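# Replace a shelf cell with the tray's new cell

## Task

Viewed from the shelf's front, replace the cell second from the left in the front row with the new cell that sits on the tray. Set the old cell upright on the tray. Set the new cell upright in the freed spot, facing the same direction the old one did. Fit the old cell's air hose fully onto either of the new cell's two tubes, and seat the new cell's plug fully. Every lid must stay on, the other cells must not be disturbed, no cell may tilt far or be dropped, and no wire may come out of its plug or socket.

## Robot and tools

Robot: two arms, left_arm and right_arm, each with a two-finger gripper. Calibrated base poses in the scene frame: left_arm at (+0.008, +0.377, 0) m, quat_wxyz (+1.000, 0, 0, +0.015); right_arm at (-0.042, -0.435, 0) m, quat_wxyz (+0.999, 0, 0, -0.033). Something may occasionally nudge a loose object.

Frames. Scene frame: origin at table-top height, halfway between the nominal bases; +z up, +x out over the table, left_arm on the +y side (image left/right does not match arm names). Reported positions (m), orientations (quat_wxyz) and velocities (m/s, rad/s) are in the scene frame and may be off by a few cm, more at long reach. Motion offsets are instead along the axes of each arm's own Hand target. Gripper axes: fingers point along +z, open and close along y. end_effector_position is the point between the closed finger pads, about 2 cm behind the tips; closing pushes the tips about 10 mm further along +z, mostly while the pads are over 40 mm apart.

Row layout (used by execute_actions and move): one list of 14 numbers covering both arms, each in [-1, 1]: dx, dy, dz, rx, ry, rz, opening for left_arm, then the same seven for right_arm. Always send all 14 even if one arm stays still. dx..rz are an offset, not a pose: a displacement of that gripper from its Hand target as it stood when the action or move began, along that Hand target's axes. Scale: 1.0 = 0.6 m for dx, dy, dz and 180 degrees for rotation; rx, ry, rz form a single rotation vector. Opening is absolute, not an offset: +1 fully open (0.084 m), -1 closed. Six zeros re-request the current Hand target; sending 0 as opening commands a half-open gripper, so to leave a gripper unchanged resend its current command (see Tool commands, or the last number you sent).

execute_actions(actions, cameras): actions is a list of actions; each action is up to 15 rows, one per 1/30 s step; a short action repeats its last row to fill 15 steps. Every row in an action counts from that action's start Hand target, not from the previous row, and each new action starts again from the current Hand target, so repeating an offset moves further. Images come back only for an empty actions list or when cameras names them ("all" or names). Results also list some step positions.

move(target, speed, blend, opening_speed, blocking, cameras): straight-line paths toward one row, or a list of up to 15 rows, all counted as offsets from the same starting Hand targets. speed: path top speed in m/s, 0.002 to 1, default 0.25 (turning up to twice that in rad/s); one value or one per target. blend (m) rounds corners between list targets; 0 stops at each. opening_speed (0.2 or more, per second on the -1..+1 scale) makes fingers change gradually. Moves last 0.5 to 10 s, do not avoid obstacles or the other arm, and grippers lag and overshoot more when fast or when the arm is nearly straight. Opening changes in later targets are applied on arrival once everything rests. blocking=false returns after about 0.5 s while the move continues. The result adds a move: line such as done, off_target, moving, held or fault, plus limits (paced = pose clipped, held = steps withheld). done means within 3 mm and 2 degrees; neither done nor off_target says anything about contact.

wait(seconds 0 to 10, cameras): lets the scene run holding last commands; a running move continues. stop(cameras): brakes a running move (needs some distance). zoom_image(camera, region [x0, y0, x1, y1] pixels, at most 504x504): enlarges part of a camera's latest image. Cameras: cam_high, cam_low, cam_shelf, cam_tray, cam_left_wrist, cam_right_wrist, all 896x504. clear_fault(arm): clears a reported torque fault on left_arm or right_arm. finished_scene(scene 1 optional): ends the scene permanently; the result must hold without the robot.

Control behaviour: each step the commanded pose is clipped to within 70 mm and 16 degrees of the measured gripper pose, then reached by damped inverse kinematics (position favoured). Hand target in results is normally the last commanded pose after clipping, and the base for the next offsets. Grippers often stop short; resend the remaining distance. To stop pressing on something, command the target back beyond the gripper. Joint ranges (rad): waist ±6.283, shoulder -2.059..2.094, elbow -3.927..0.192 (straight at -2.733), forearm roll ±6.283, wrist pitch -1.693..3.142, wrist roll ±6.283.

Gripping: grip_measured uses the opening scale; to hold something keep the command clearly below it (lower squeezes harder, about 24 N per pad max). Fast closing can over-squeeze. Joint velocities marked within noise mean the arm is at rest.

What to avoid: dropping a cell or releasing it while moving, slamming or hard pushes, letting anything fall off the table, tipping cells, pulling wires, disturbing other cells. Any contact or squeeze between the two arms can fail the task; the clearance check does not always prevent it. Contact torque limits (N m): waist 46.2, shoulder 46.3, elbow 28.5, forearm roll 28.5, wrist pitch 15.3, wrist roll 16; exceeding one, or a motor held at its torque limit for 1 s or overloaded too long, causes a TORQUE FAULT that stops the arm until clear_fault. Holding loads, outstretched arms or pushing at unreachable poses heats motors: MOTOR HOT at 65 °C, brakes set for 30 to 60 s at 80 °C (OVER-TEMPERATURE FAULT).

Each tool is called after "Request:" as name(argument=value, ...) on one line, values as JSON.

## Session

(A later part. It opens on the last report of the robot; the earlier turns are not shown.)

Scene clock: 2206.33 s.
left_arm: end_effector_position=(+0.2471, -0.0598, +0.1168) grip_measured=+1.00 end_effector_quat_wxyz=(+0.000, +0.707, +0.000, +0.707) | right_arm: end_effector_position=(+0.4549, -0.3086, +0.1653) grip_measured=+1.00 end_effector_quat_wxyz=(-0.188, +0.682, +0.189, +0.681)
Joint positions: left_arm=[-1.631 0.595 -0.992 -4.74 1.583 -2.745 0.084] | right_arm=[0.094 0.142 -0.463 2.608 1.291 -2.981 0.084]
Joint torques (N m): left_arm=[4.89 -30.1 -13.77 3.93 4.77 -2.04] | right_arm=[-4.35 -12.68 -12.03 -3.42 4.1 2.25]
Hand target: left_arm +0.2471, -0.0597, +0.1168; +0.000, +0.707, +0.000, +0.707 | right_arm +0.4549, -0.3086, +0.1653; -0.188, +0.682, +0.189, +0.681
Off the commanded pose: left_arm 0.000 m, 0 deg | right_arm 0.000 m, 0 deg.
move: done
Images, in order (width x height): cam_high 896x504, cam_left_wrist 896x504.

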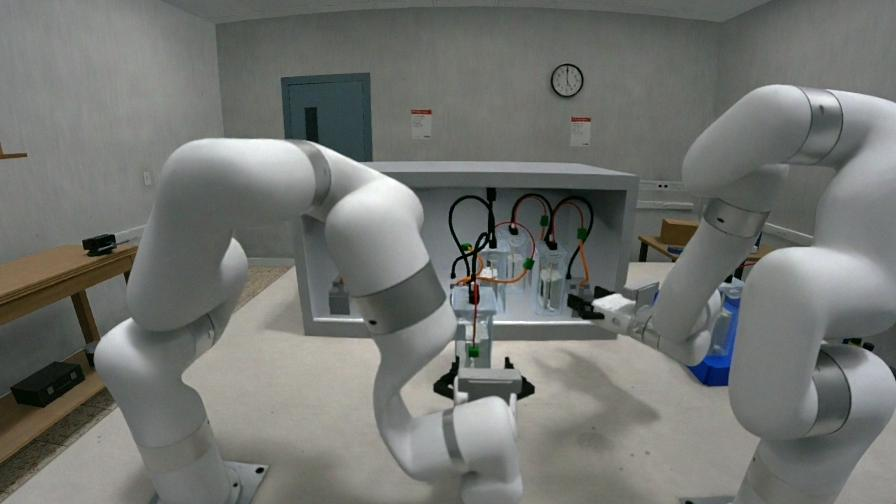

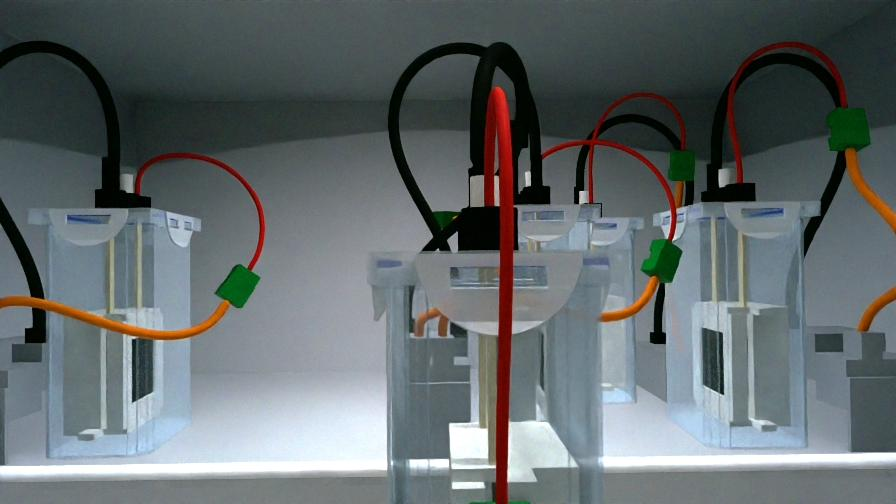

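Request:
move(target=[[0.022,-0.0193,0,0,0,0,1,0,0,0,0,0,0,1],[0.022,-0.0193,0.14,0,0,0,1,0,0,0,0,0,0,1]], speed=0.08, cameras=["cam_left_wrist"])

Scene clock: 2213.23 s.
left_arm: end_effector_position=(+0.3311, -0.0481, +0.1301) grip_measured=+1.00 end_effector_quat_wxyz=(+0.000, +0.707, +0.000, +0.707) | right_arm: end_effector_position=(+0.4549, -0.3086, +0.1653) grip_measured=+1.00 end_effector_quat_wxyz=(-0.188, +0.682, +0.189, +0.681)
Joint positions: left_arm=[-1.422 0.546 -0.958 -4.548 1.5 -2.736 0.084] | right_arm=[0.094 0.142 -0.463 2.608 1.291 -2.981 0.084]
Joint torques (N m): left_arm=[5.11 -29 -14.58 3.95 0.09 1.88] | right_arm=[-4.19 -12.83 -12.11 -3.46 4.12 2.22]
Hand target: left_arm +0.3311, -0.0481, +0.1301; +0.000, +0.707, +0.000, +0.707 | right_arm +0.4549, -0.3086, +0.1653; -0.188, +0.682, +0.189, +0.681
Off the commanded pose: left_arm 0.000 m, 0 deg | right_arm 0.000 m, 0 deg.
move: done
Images, in order (width x height): cam_left_wrist 896x504.

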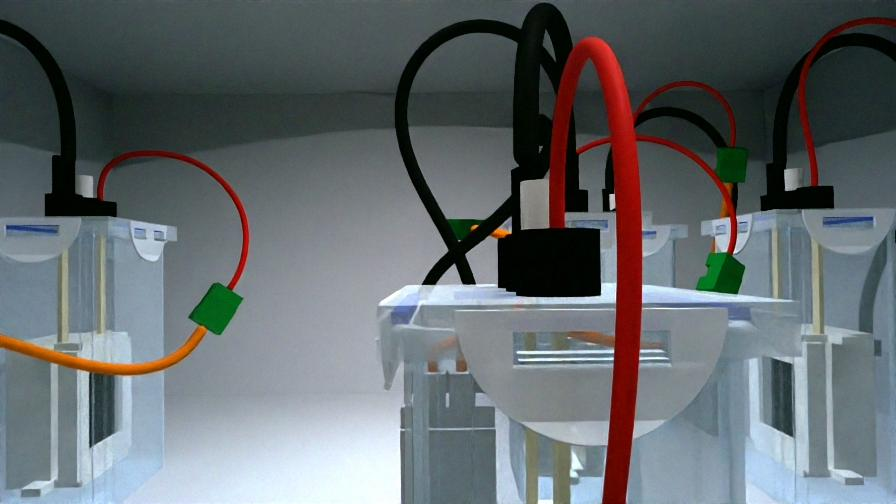

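Request:
move(target=[[0,0,0.052,0,0,0,1,0,0,0,0,0,0,1]], speed=0.06)

Request:
move(target=[[0,0,0,0,0,0,-1,0,0,0,0,0,0,1]], opening_speed=0.5, cameras=["cam_left_wrist","cam_low"])

Scene clock: 2218.30 s.
left_arm: end_effector_position=(+0.3623, -0.0481, +0.1301) grip_measured=+1.00 end_effector_quat_wxyz=(+0.000, +0.707, +0.000, +0.707) | right_arm: end_effector_position=(+0.4549, -0.3086, +0.1653) grip_measured=+1.00 end_effector_quat_wxyz=(-0.188, +0.682, +0.189, +0.681)
Joint positions: left_arm=[-1.346 0.559 -0.984 -4.479 1.468 -2.73 0.084] | right_arm=[0.094 0.142 -0.463 2.608 1.291 -2.981 0.084]
Joint torques (N m): left_arm=[4.79 -29.74 -14.75 3.96 0.05 1.91] | right_arm=[-4.27 -12.45 -12.07 -3.29 4.1 2.24]
Hand target: left_arm +0.3623, -0.0481, +0.1301; +0.000, +0.707, +0.000, +0.707 | right_arm +0.4549, -0.3086, +0.1653; -0.188, +0.682, +0.189, +0.681
Off the commanded pose: left_arm 0.000 m, 0 deg | right_arm 0.000 m, 0 deg.
move: done

Scene clock: 2222.50 s.
left_arm: end_effector_position=(+0.3623, -0.0481, +0.1301) grip_measured=+0.86 end_effector_quat_wxyz=(+0.000, +0.707, +0.000, +0.707) | right_arm: end_effector_position=(+0.4549, -0.3086, +0.1653) grip_measured=+1.00 end_effector_quat_wxyz=(-0.188, +0.682, +0.189, +0.681)
Joint positions: left_arm=[-1.346 0.559 -0.984 -4.479 1.468 -2.73 0.079] | right_arm=[0.094 0.142 -0.463 2.608 1.291 -2.981 0.084]
Joint torques (N m): left_arm=[-3.74 -41.97 -14.94 4.4 0.2 1.96] | right_arm=[-4.32 -12.61 -12.11 -3.35 4.11 2.18]
Hand target: left_arm +0.3623, -0.0481, +0.1301; +0.000, +0.707, +0.000, +0.707 | right_arm +0.4549, -0.3086, +0.1653; -0.188, +0.682, +0.189, +0.681
Off the commanded pose: left_arm 0.000 m, 0 deg | right_arm 0.000 m, 0 deg.
move: done
Images, in order (width x height): cam_low 896x504, cam_left_wrist 896x504.

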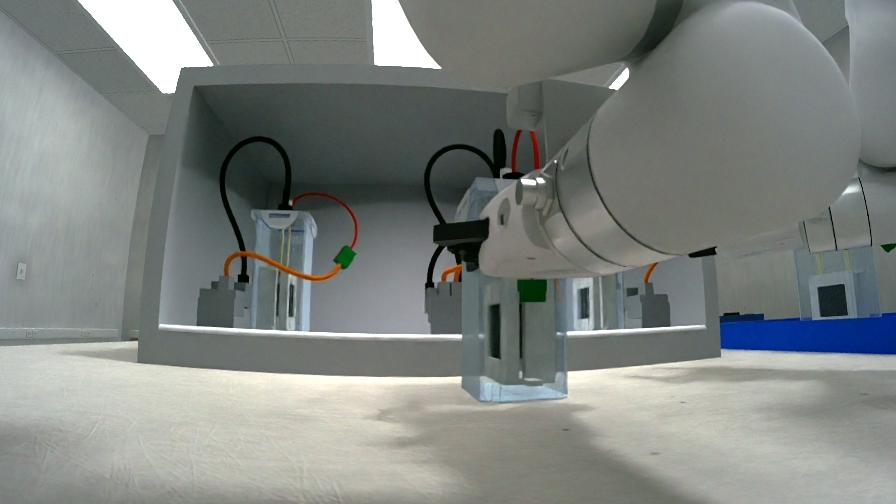

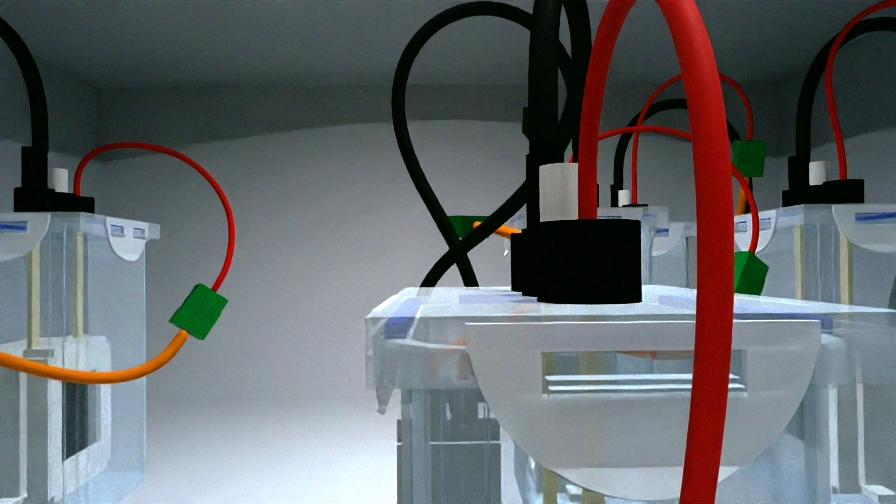

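Request:
move(target=[[0.02,0,0,0,0.015,0,-1,0,0,0,0,0,0,1],[0.0415,0,0,0,0.03,0,-1,0,0,0,0,0,0,1],[0.125,-0.13,0.063,0,0.03,0,-1,0,0,0,0,0,0,1],[0.133,-0.2043,0.2,0,0.03,0,-1,0,0,0,0,0,0,1]], speed=[0.03,0.05,0.08,0.08], blend=[0.003,0.01,0.03,0], cameras=["cam_left_wrist","cam_low","cam_high","cam_shelf"])

Request:
zoom_image(camera="cam_shelf", region=[420, 130, 640, 350])

Scene clock: 2236.27 s.
left_arm: end_effector_position=(+0.4821, +0.0746, +0.2100) grip_measured=+0.86 end_effector_quat_wxyz=(+0.000, +0.673, +0.000, +0.740) | right_arm: end_effector_position=(+0.4549, -0.3086, +0.1653) grip_measured=+1.00 end_effector_quat_wxyz=(-0.188, +0.682, +0.189, +0.681)
Joint positions: left_arm=[-0.933 0.267 -0.736 -4.063 1.376 -2.773 0.079] | right_arm=[0.094 0.142 -0.463 2.608 1.291 -2.981 0.084]
Joint torques (N m): left_arm=[4.8 -37.46 -22.76 5.96 6.04 -2] | right_arm=[-3.95 -12.71 -12.02 -3.31 4 2.21]
Hand target: left_arm +0.4821, +0.0746, +0.2100; +0.000, +0.673, +0.000, +0.740 | right_arm +0.4549, -0.3086, +0.1653; -0.188, +0.682, +0.189, +0.681
Off the commanded pose: left_arm 0.000 m, 0 deg | right_arm 0.000 m, 0 deg.
move: done
Images, in order (width x height): cam_high 896x504, cam_low 896x504, cam_shelf 896x504, cam_left_wrist 896x504.

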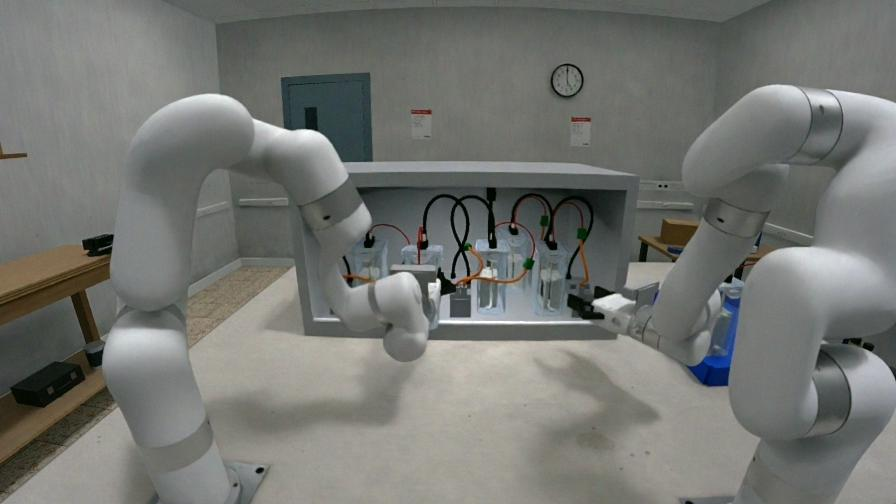

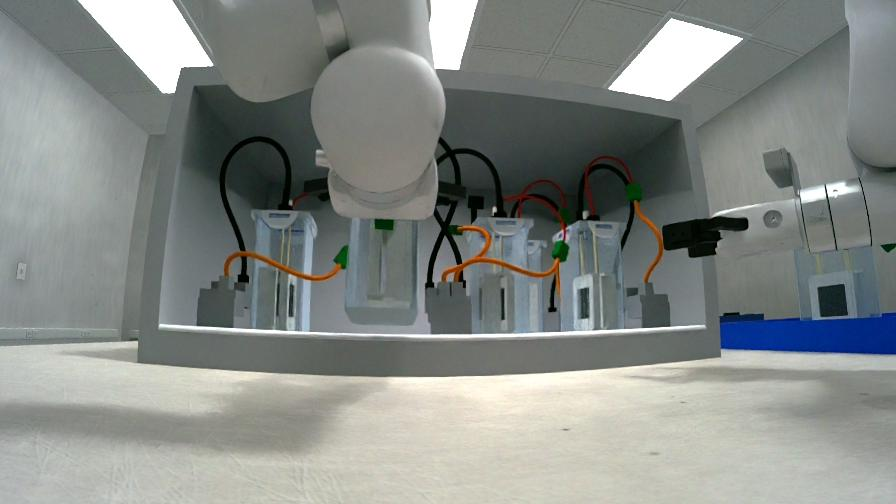

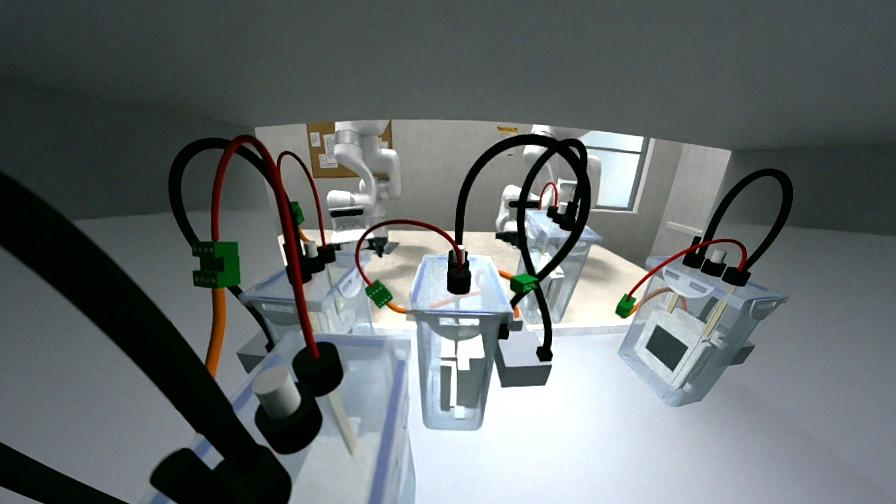

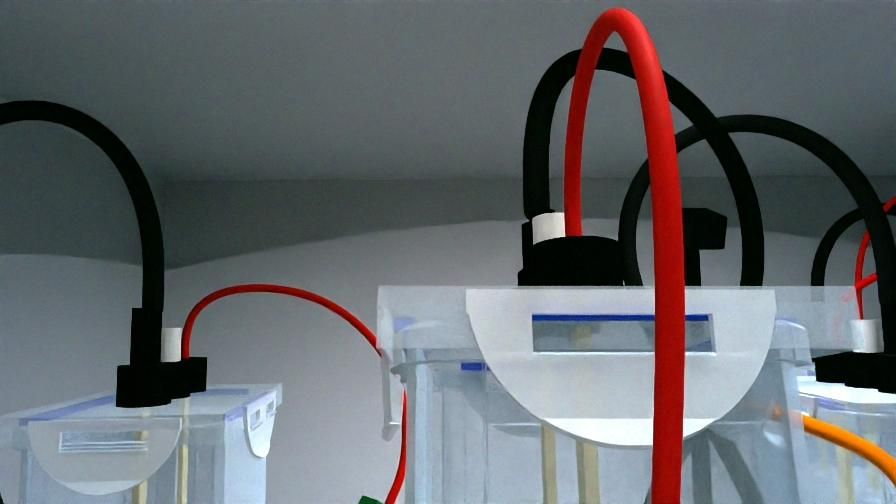

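Scaled by 2.291 from the camera's 896x504 image, which has a finer 1280x720 frame.

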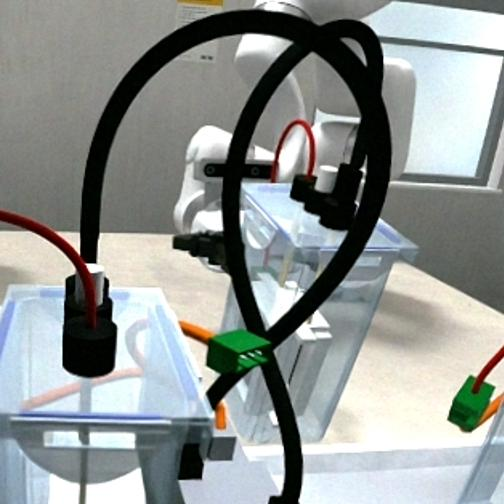

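Request:
move(target=[[-0.0138,0,0.146,0,0,0,-1,0,0,0,0,0,0,1]], speed=0.05, cameras=["cam_left_wrist","cam_low","cam_high","cam_shelf"])

Request:
zoom_image(camera="cam_shelf", region=[440, 130, 700, 380])

Request:
zoom_image(camera="cam_high", region=[340, 180, 500, 340])

Scene clock: 2242.77 s.
left_arm: end_effector_position=(+0.5701, +0.0747, +0.2101) grip_measured=+0.86 end_effector_quat_wxyz=(+0.000, +0.673, +0.000, +0.740) | right_arm: end_effector_position=(+0.4549, -0.3086, +0.1653) grip_measured=+1.00 end_effector_quat_wxyz=(-0.188, +0.682, +0.189, +0.681)
Joint positions: left_arm=[-0.762 0.414 -0.971 -3.917 1.254 -2.761 0.079] | right_arm=[0.094 0.142 -0.463 2.608 1.291 -2.981 0.084]
Joint torques (N m): left_arm=[4.83 -45.82 -24.87 5.74 6.03 1.91] | right_arm=[-4.06 -12.74 -12.02 -3.24 4.05 2.18]
Hand target: left_arm +0.5701, +0.0747, +0.2101; +0.000, +0.673, +0.000, +0.740 | right_arm +0.4549, -0.3086, +0.1653; -0.188, +0.682, +0.189, +0.681
Off the commanded pose: left_arm 0.000 m, 0 deg | right_arm 0.000 m, 0 deg.
move: done
Images, in order (width x height): cam_high 896x504, cam_low 896x504, cam_shelf 896x504, cam_left_wrist 896x504.

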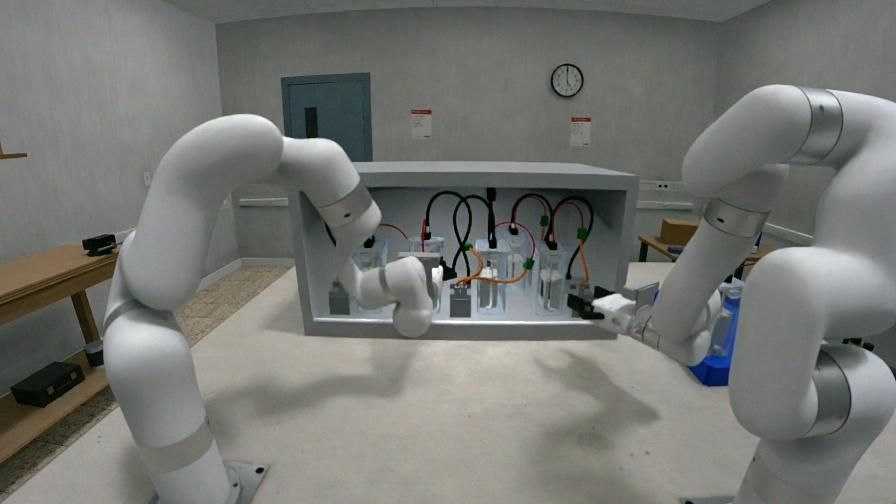

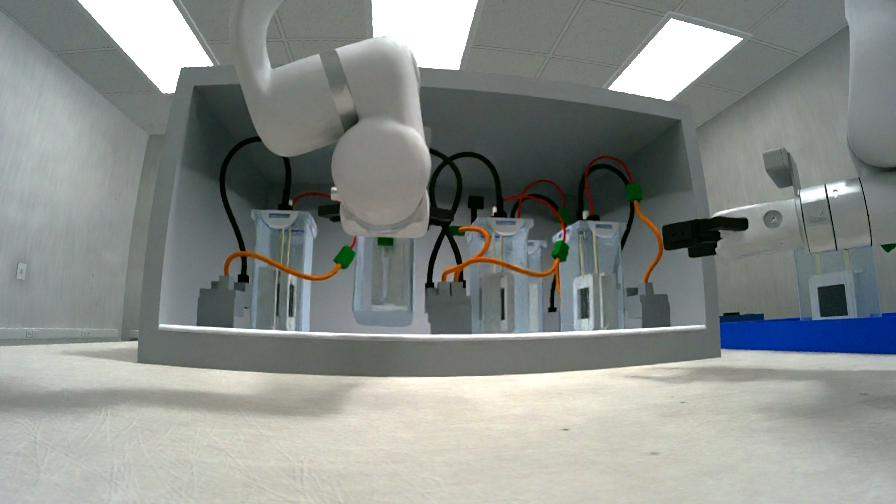

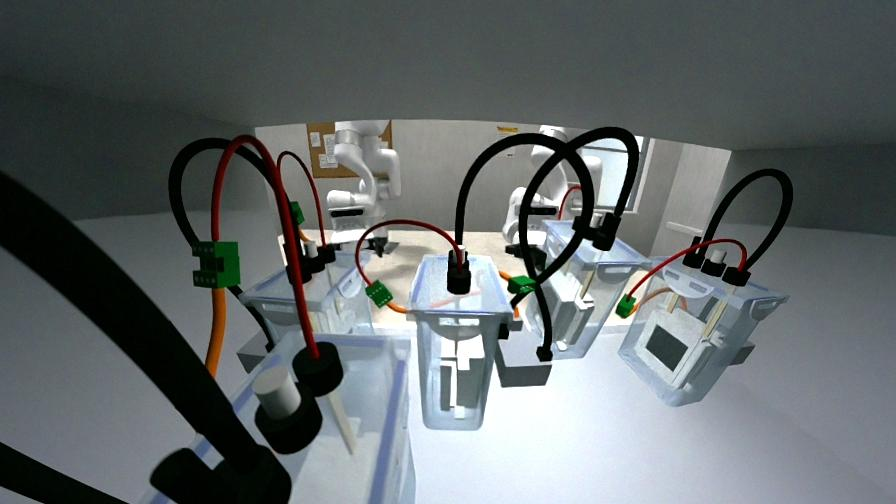

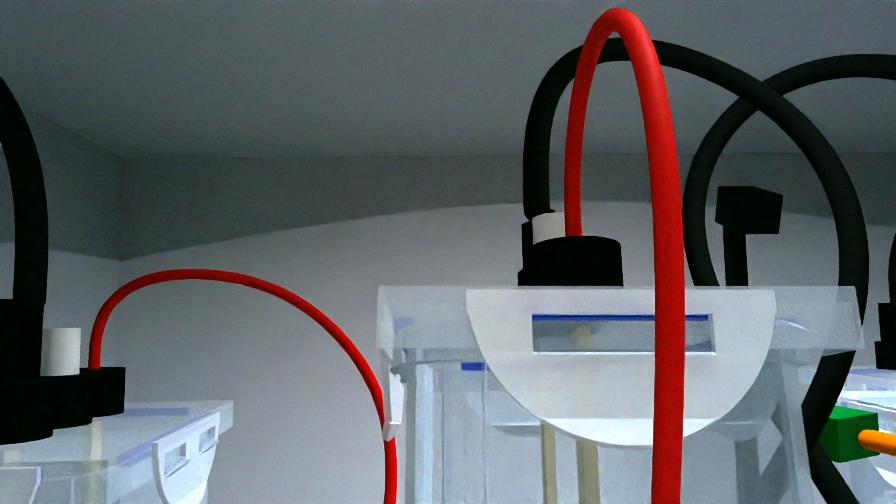

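Scaled by 1.938 from the camera's 896x504 image, which has a finer 1280x720 frame.

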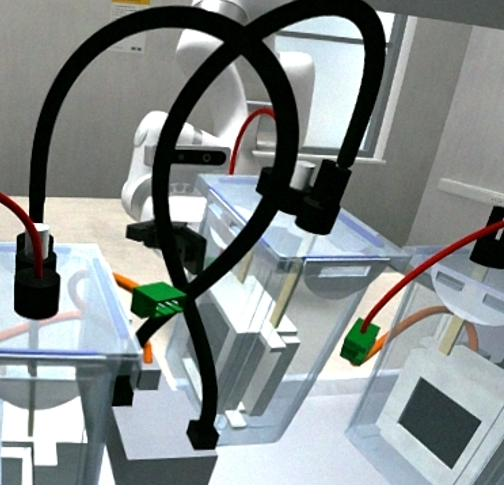

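Scaled by 3.150 from the camera's 896x504 image, which has a finer 1280x720 frame.

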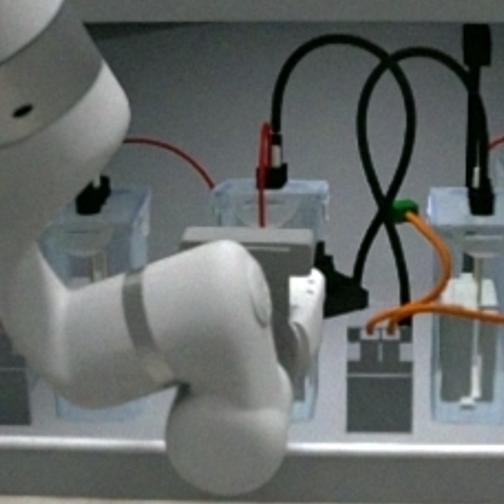

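Request:
move(target=[[-0.03,0,-0.003,0,0,0,-1,0,0,0,0,0,0,1],[-0.036,0,0.055,0,0,0,-1,0,0,0,0,0,0,1]], speed=0.04, cameras=["cam_left_wrist","cam_low","cam_high","cam_shelf"])

Request:
zoom_image(camera="cam_low", region=[180, 120, 480, 360])

Request:
zoom_image(camera="cam_high", region=[340, 180, 500, 340])

Scene clock: 2252.03 s.
left_arm: end_effector_position=(+0.6050, +0.0747, +0.1917) grip_measured=+0.86 end_effector_quat_wxyz=(+0.000, +0.673, +0.000, +0.740) | right_arm: end_effector_position=(+0.4549, -0.3086, +0.1653) grip_measured=+1.00 end_effector_quat_wxyz=(-0.188, +0.682, +0.189, +0.681)
Joint positions: left_arm=[-0.711 0.525 -1.09 -3.869 1.231 -2.777 0.079] | right_arm=[0.094 0.142 -0.463 2.608 1.291 -2.981 0.084]
Joint torques (N m): left_arm=[4.85 -49.74 -25.16 5.62 6.02 1.92] | right_arm=[-4.06 -12.67 -12 -3.08 3.98 2.22]
Hand target: left_arm +0.6050, +0.0747, +0.1917; +0.000, +0.673, +0.000, +0.740 | right_arm +0.4549, -0.3086, +0.1653; -0.188, +0.682, +0.189, +0.681
Off the commanded pose: left_arm 0.000 m, 0 deg | right_arm 0.000 m, 0 deg.
move: done
Images, in order (width x height): cam_high 896x504, cam_low 896x504, cam_shelf 896x504, cam_left_wrist 896x504.

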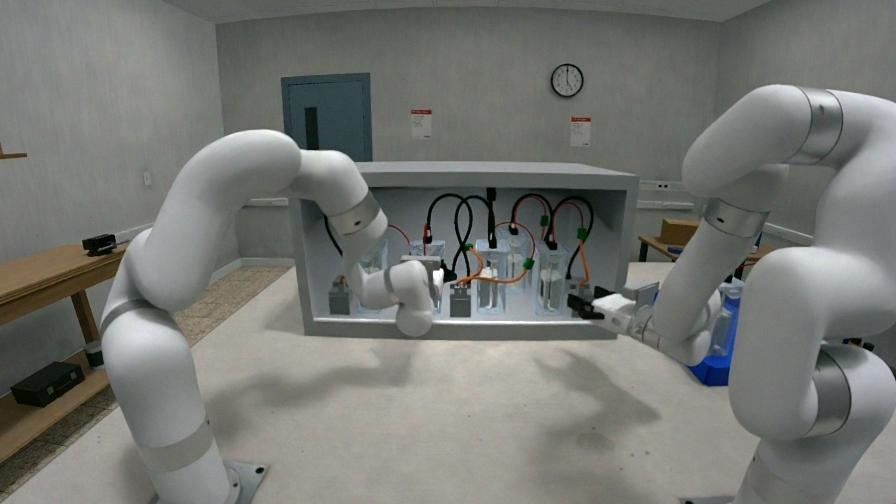

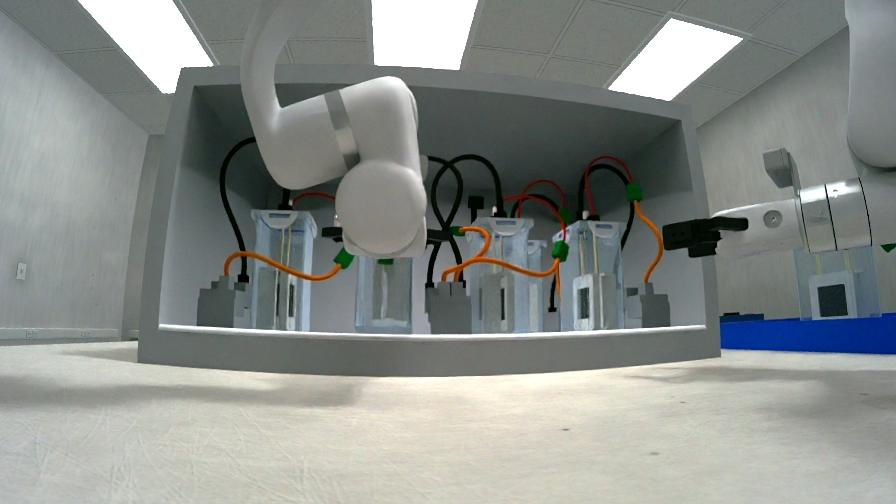

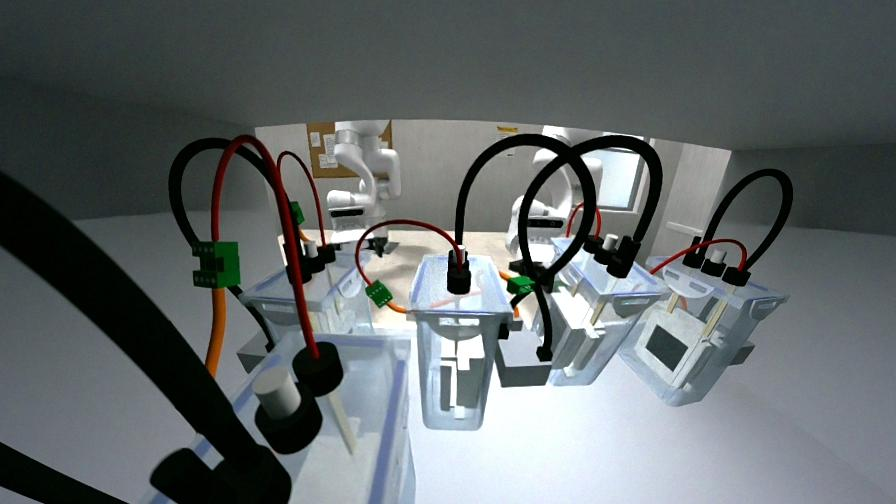

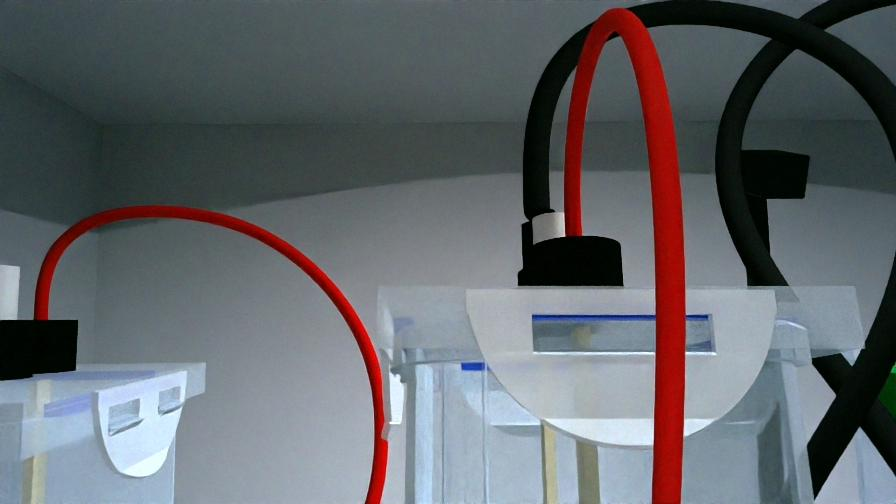

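Scaled by 1.680 from the camera's 896x504 image, which has a finer 1280x720 frame.

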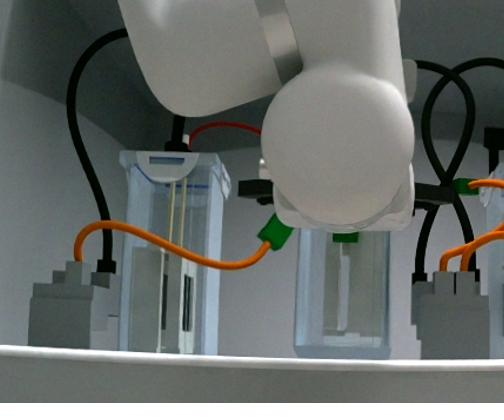

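Scaled by 3.150 from the camera's 896x504 image, which has a finer 1280x720 frame.

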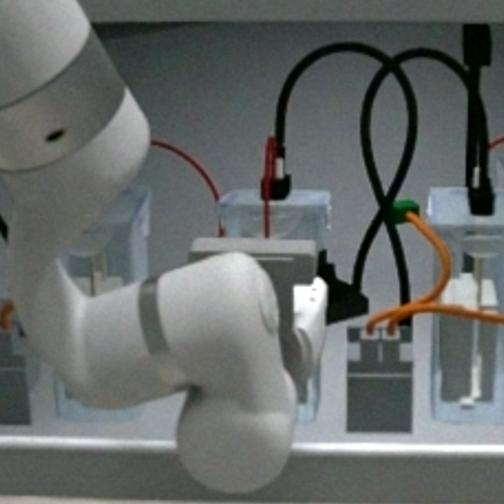

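Request:
move(target=[[-0.0045,0,0.0475,0,0,0,-1,0,0,0,0,0,0,1],[-0.018,0,0.0462,0,0,0,-1,0,0,0,0,0,0,1]], speed=0.03, cameras=["cam_left_wrist","cam_low","cam_high","cam_shelf"])

Request:
zoom_image(camera="cam_low", region=[180, 120, 480, 360])

Request:
zoom_image(camera="cam_shelf", region=[440, 130, 800, 430])

Scene clock: 2258.50 s.
left_arm: end_effector_position=(+0.6338, +0.0747, +0.1841) grip_measured=+0.86 end_effector_quat_wxyz=(+0.000, +0.672, +0.001, +0.740) | right_arm: end_effector_position=(+0.4549, -0.3086, +0.1653) grip_measured=+1.00 end_effector_quat_wxyz=(-0.188, +0.682, +0.189, +0.681)
Joint positions: left_arm=[-0.672 0.6 -1.192 -3.836 1.197 -2.775 0.079] | right_arm=[0.094 0.142 -0.463 2.608 1.291 -2.981 0.084]
Joint torques (N m): left_arm=[-3.7 -25.82 -13.49 3.02 0.47 -1.91] | right_arm=[-3.89 -12.41 -12.11 -3.08 4.02 2.08]
Hand target: left_arm +0.6336, +0.0747, +0.1836; +0.000, +0.673, +0.000, +0.740 | right_arm +0.4549, -0.3086, +0.1653; -0.188, +0.682, +0.189, +0.681
Off the commanded pose: left_arm 0.001 m, 0 deg | right_arm 0.000 m, 0 deg.
move: done
Images, in order (width x height): cam_high 896x504, cam_low 896x504, cam_shelf 896x504, cam_left_wrist 896x504.

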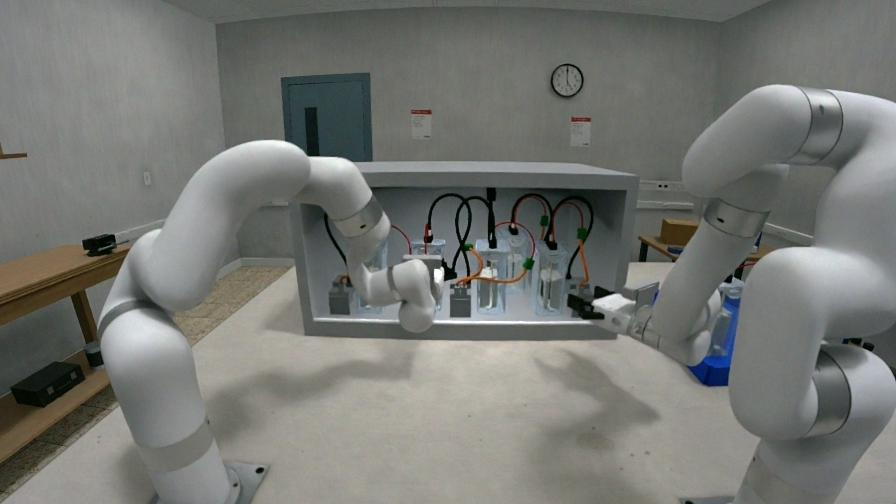

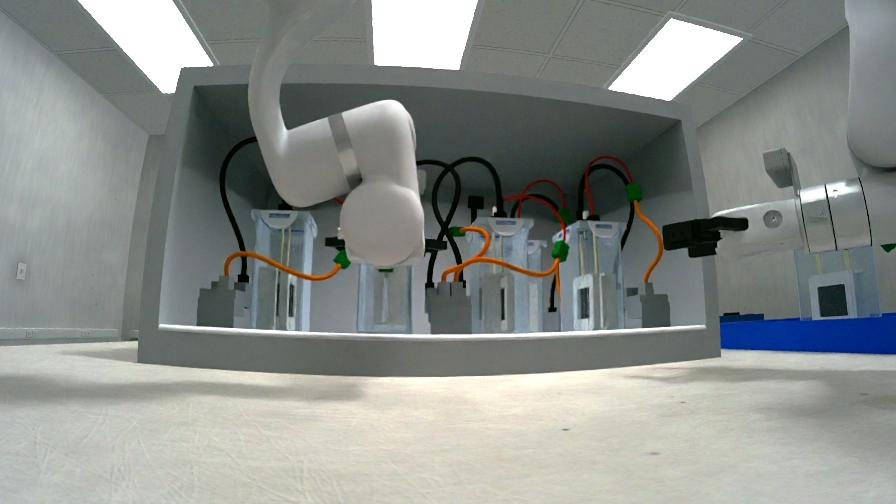

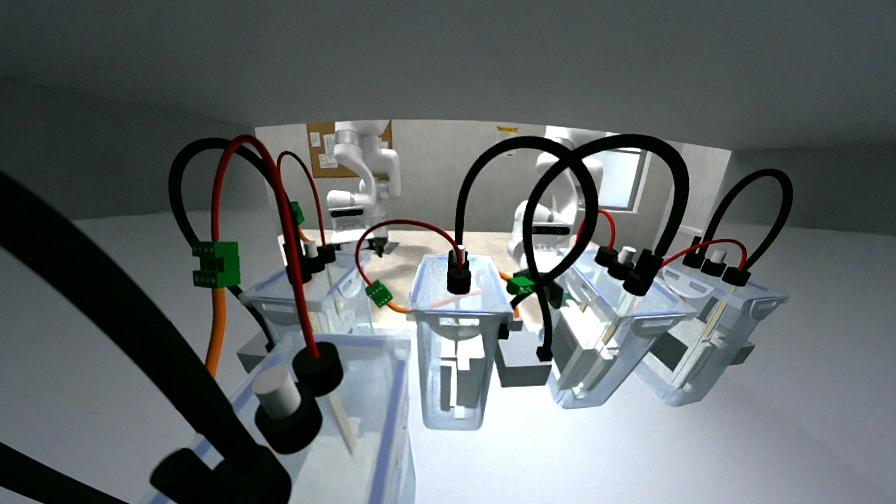

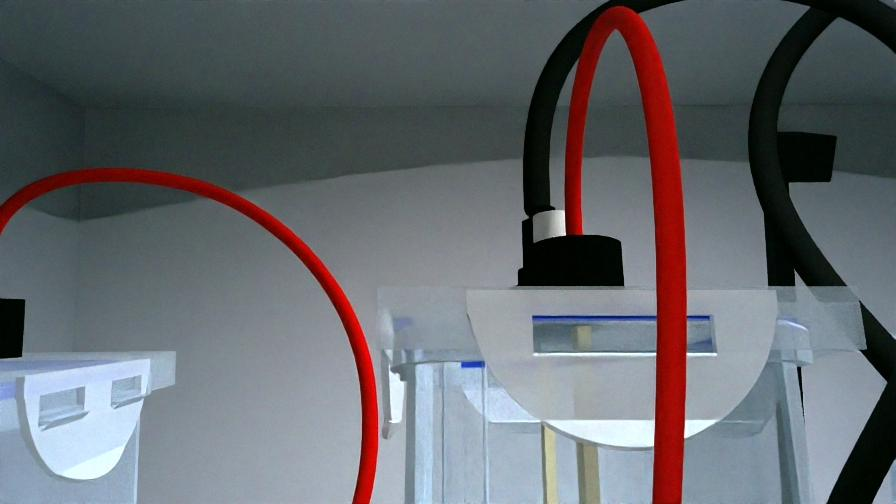

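Scaled by 1.680 from the camera's 896x504 image, which has a finer 1280x720 frame.

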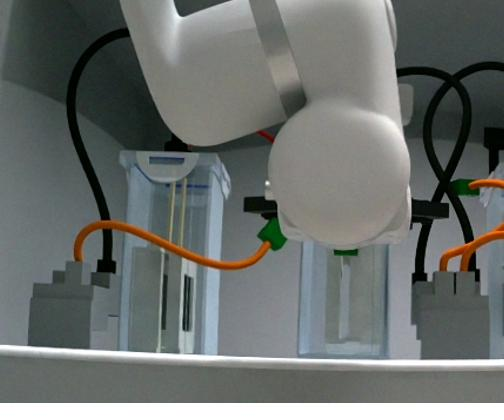

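Scaled by 1.400 from the camera's 896x504 image, which has a finer 1280x720 frame.

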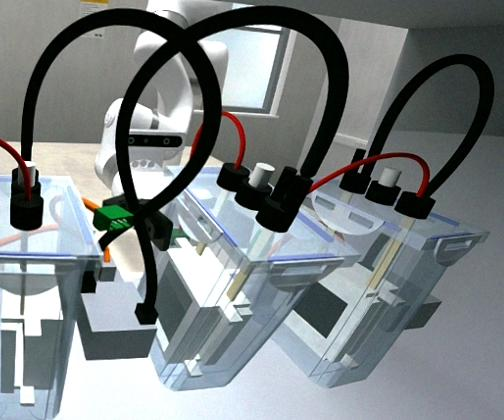

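Request:
move(target=[[0.007,0,0.0006,0,0,0,-1,0,0,0,0,0,0,1],[0.006,0,0.0205,0,-0.0295,0,-1,0,0,0,0,0,0,1]], speed=0.03, cameras=["cam_left_wrist","cam_low","cam_shelf"])

Request:
zoom_image(camera="cam_low", region=[180, 120, 480, 360])

Request:
zoom_image(camera="cam_shelf", region=[440, 130, 800, 430])

Scene clock: 2277.90 s.
left_arm: end_effector_position=(+0.6456, +0.0747, +0.1885) grip_measured=+0.86 end_effector_quat_wxyz=(+0.000, +0.706, +0.000, +0.708) | right_arm: end_effector_position=(+0.4549, -0.3086, +0.1653) grip_measured=+1.00 end_effector_quat_wxyz=(-0.188, +0.682, +0.189, +0.681)
Joint positions: left_arm=[-0.643 0.57 -1.239 -3.871 1.041 -2.716 0.079] | right_arm=[0.094 0.142 -0.463 2.608 1.291 -2.981 0.084]
Joint torques (N m): left_arm=[6.23 -31.89 -11.36 -3.9 -5.38 2.17] | right_arm=[-4 -12.59 -11.83 -3 3.94 2.2]
Hand target: left_arm +0.6455, +0.0747, +0.1884; +0.000, +0.706, +0.000, +0.708 | right_arm +0.4549, -0.3086, +0.1653; -0.188, +0.682, +0.189, +0.681
Off the commanded pose: left_arm 0.000 m, 0 deg | right_arm 0.000 m, 0 deg.
move: done
Images, in order (width x height): cam_low 896x504, cam_shelf 896x504, cam_left_wrist 896x504.

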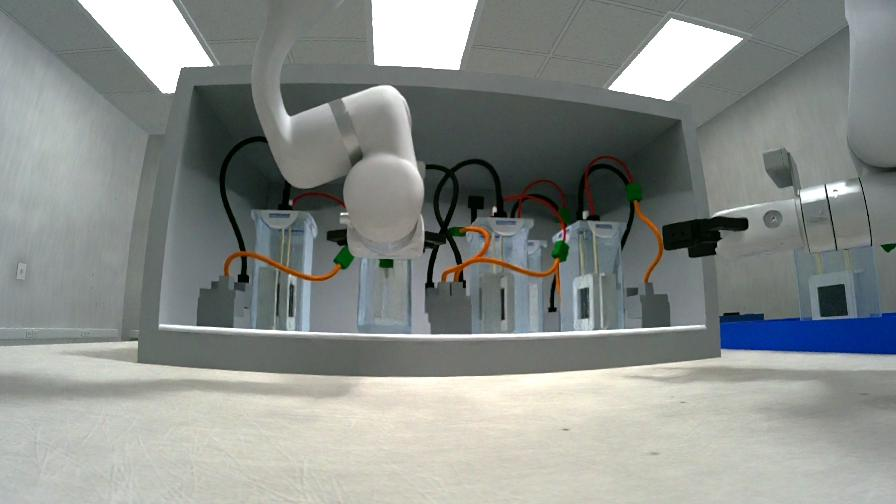

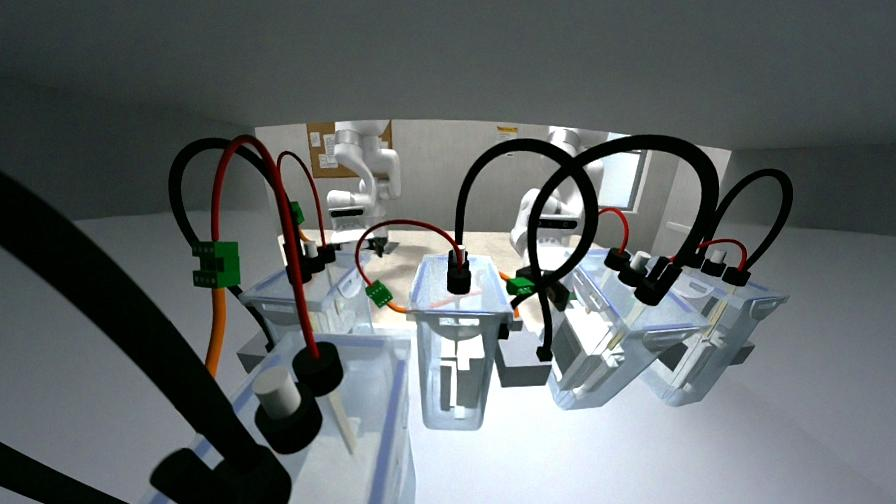

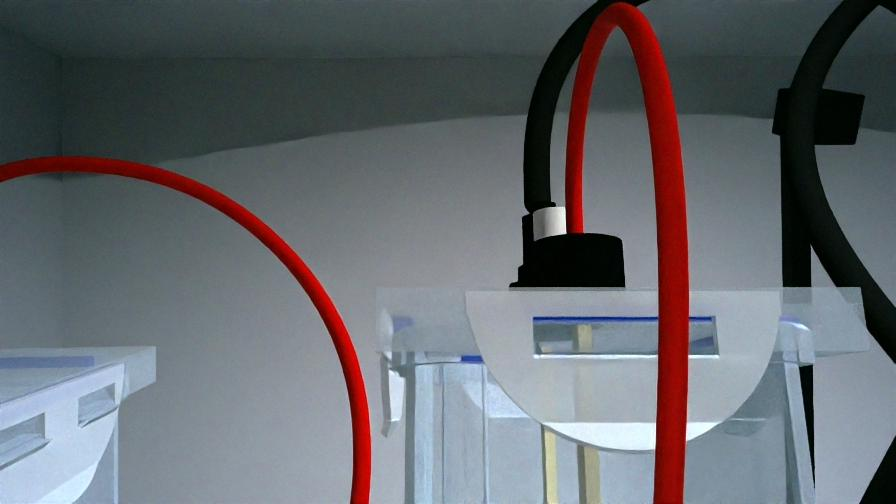

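Scaled by 1.680 from the camera's 896x504 image, which has a finer 1280x720 frame.

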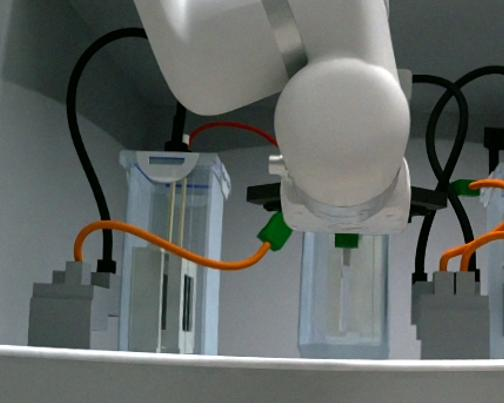

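Scaled by 1.400 from the camera's 896x504 image, which has a finer 1280x720 frame.

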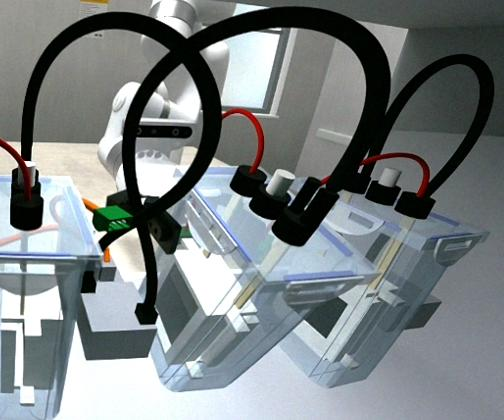

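Request:
move(target=[[0.004,0,-0.02,0,0.0295,0,-1,0,0,0,0,0,0,1]], speed=0.03, cameras=["cam_shelf"])

Request:
zoom_image(camera="cam_shelf", region=[540, 180, 800, 430])

Scene clock: 2287.43 s.
left_arm: end_effector_position=(+0.6335, +0.0747, +0.1907) grip_measured=+0.86 end_effector_quat_wxyz=(+0.000, +0.673, +0.000, +0.740) | right_arm: end_effector_position=(+0.4549, -0.3086, +0.1653) grip_measured=+1.00 end_effector_quat_wxyz=(-0.188, +0.682, +0.189, +0.681)
Joint positions: left_arm=[-0.671 0.583 -1.188 -3.839 1.186 -2.767 0.079] | right_arm=[0.094 0.142 -0.463 2.608 1.291 -2.981 0.084]
Joint torques (N m): left_arm=[-4.47 -52.42 -18.42 5.56 10.78 -2.02] | right_arm=[-3.97 -12.81 -11.98 -2.93 3.91 2.11]
Hand target: left_arm +0.6335, +0.0747, +0.1907; +0.000, +0.673, +0.000, +0.740 | right_arm +0.4549, -0.3086, +0.1653; -0.188, +0.682, +0.189, +0.681
Off the commanded pose: left_arm 0.000 m, 0 deg | right_arm 0.000 m, 0 deg.
move: done
Images, in order (width x height): cam_shelf 896x504.

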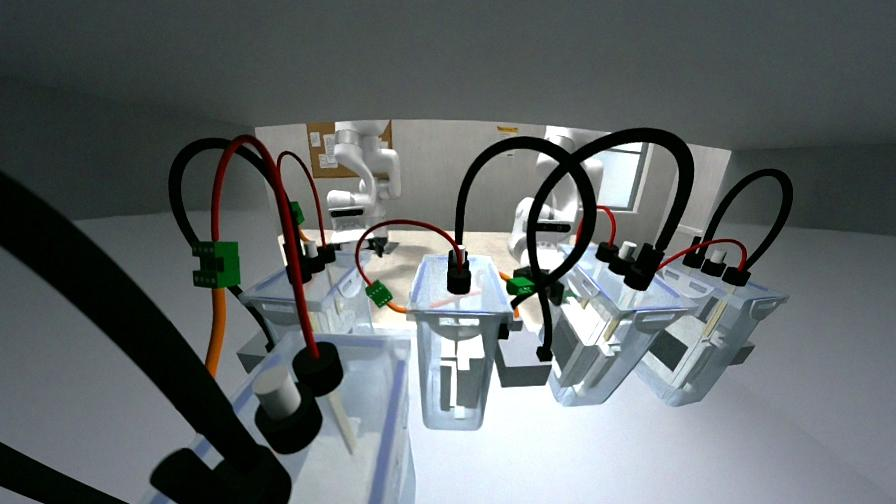

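Scaled by 1.938 from the camera's 896x504 image, which has a finer 1280x720 frame.

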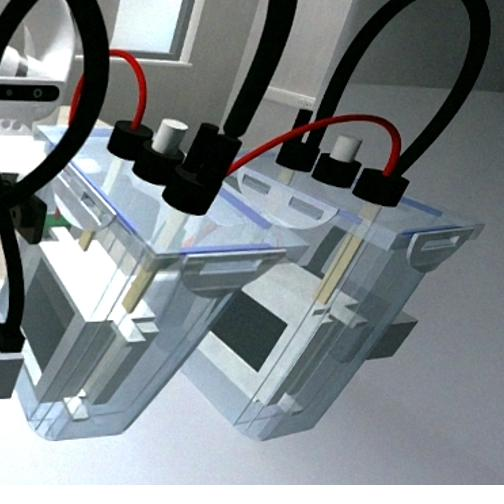

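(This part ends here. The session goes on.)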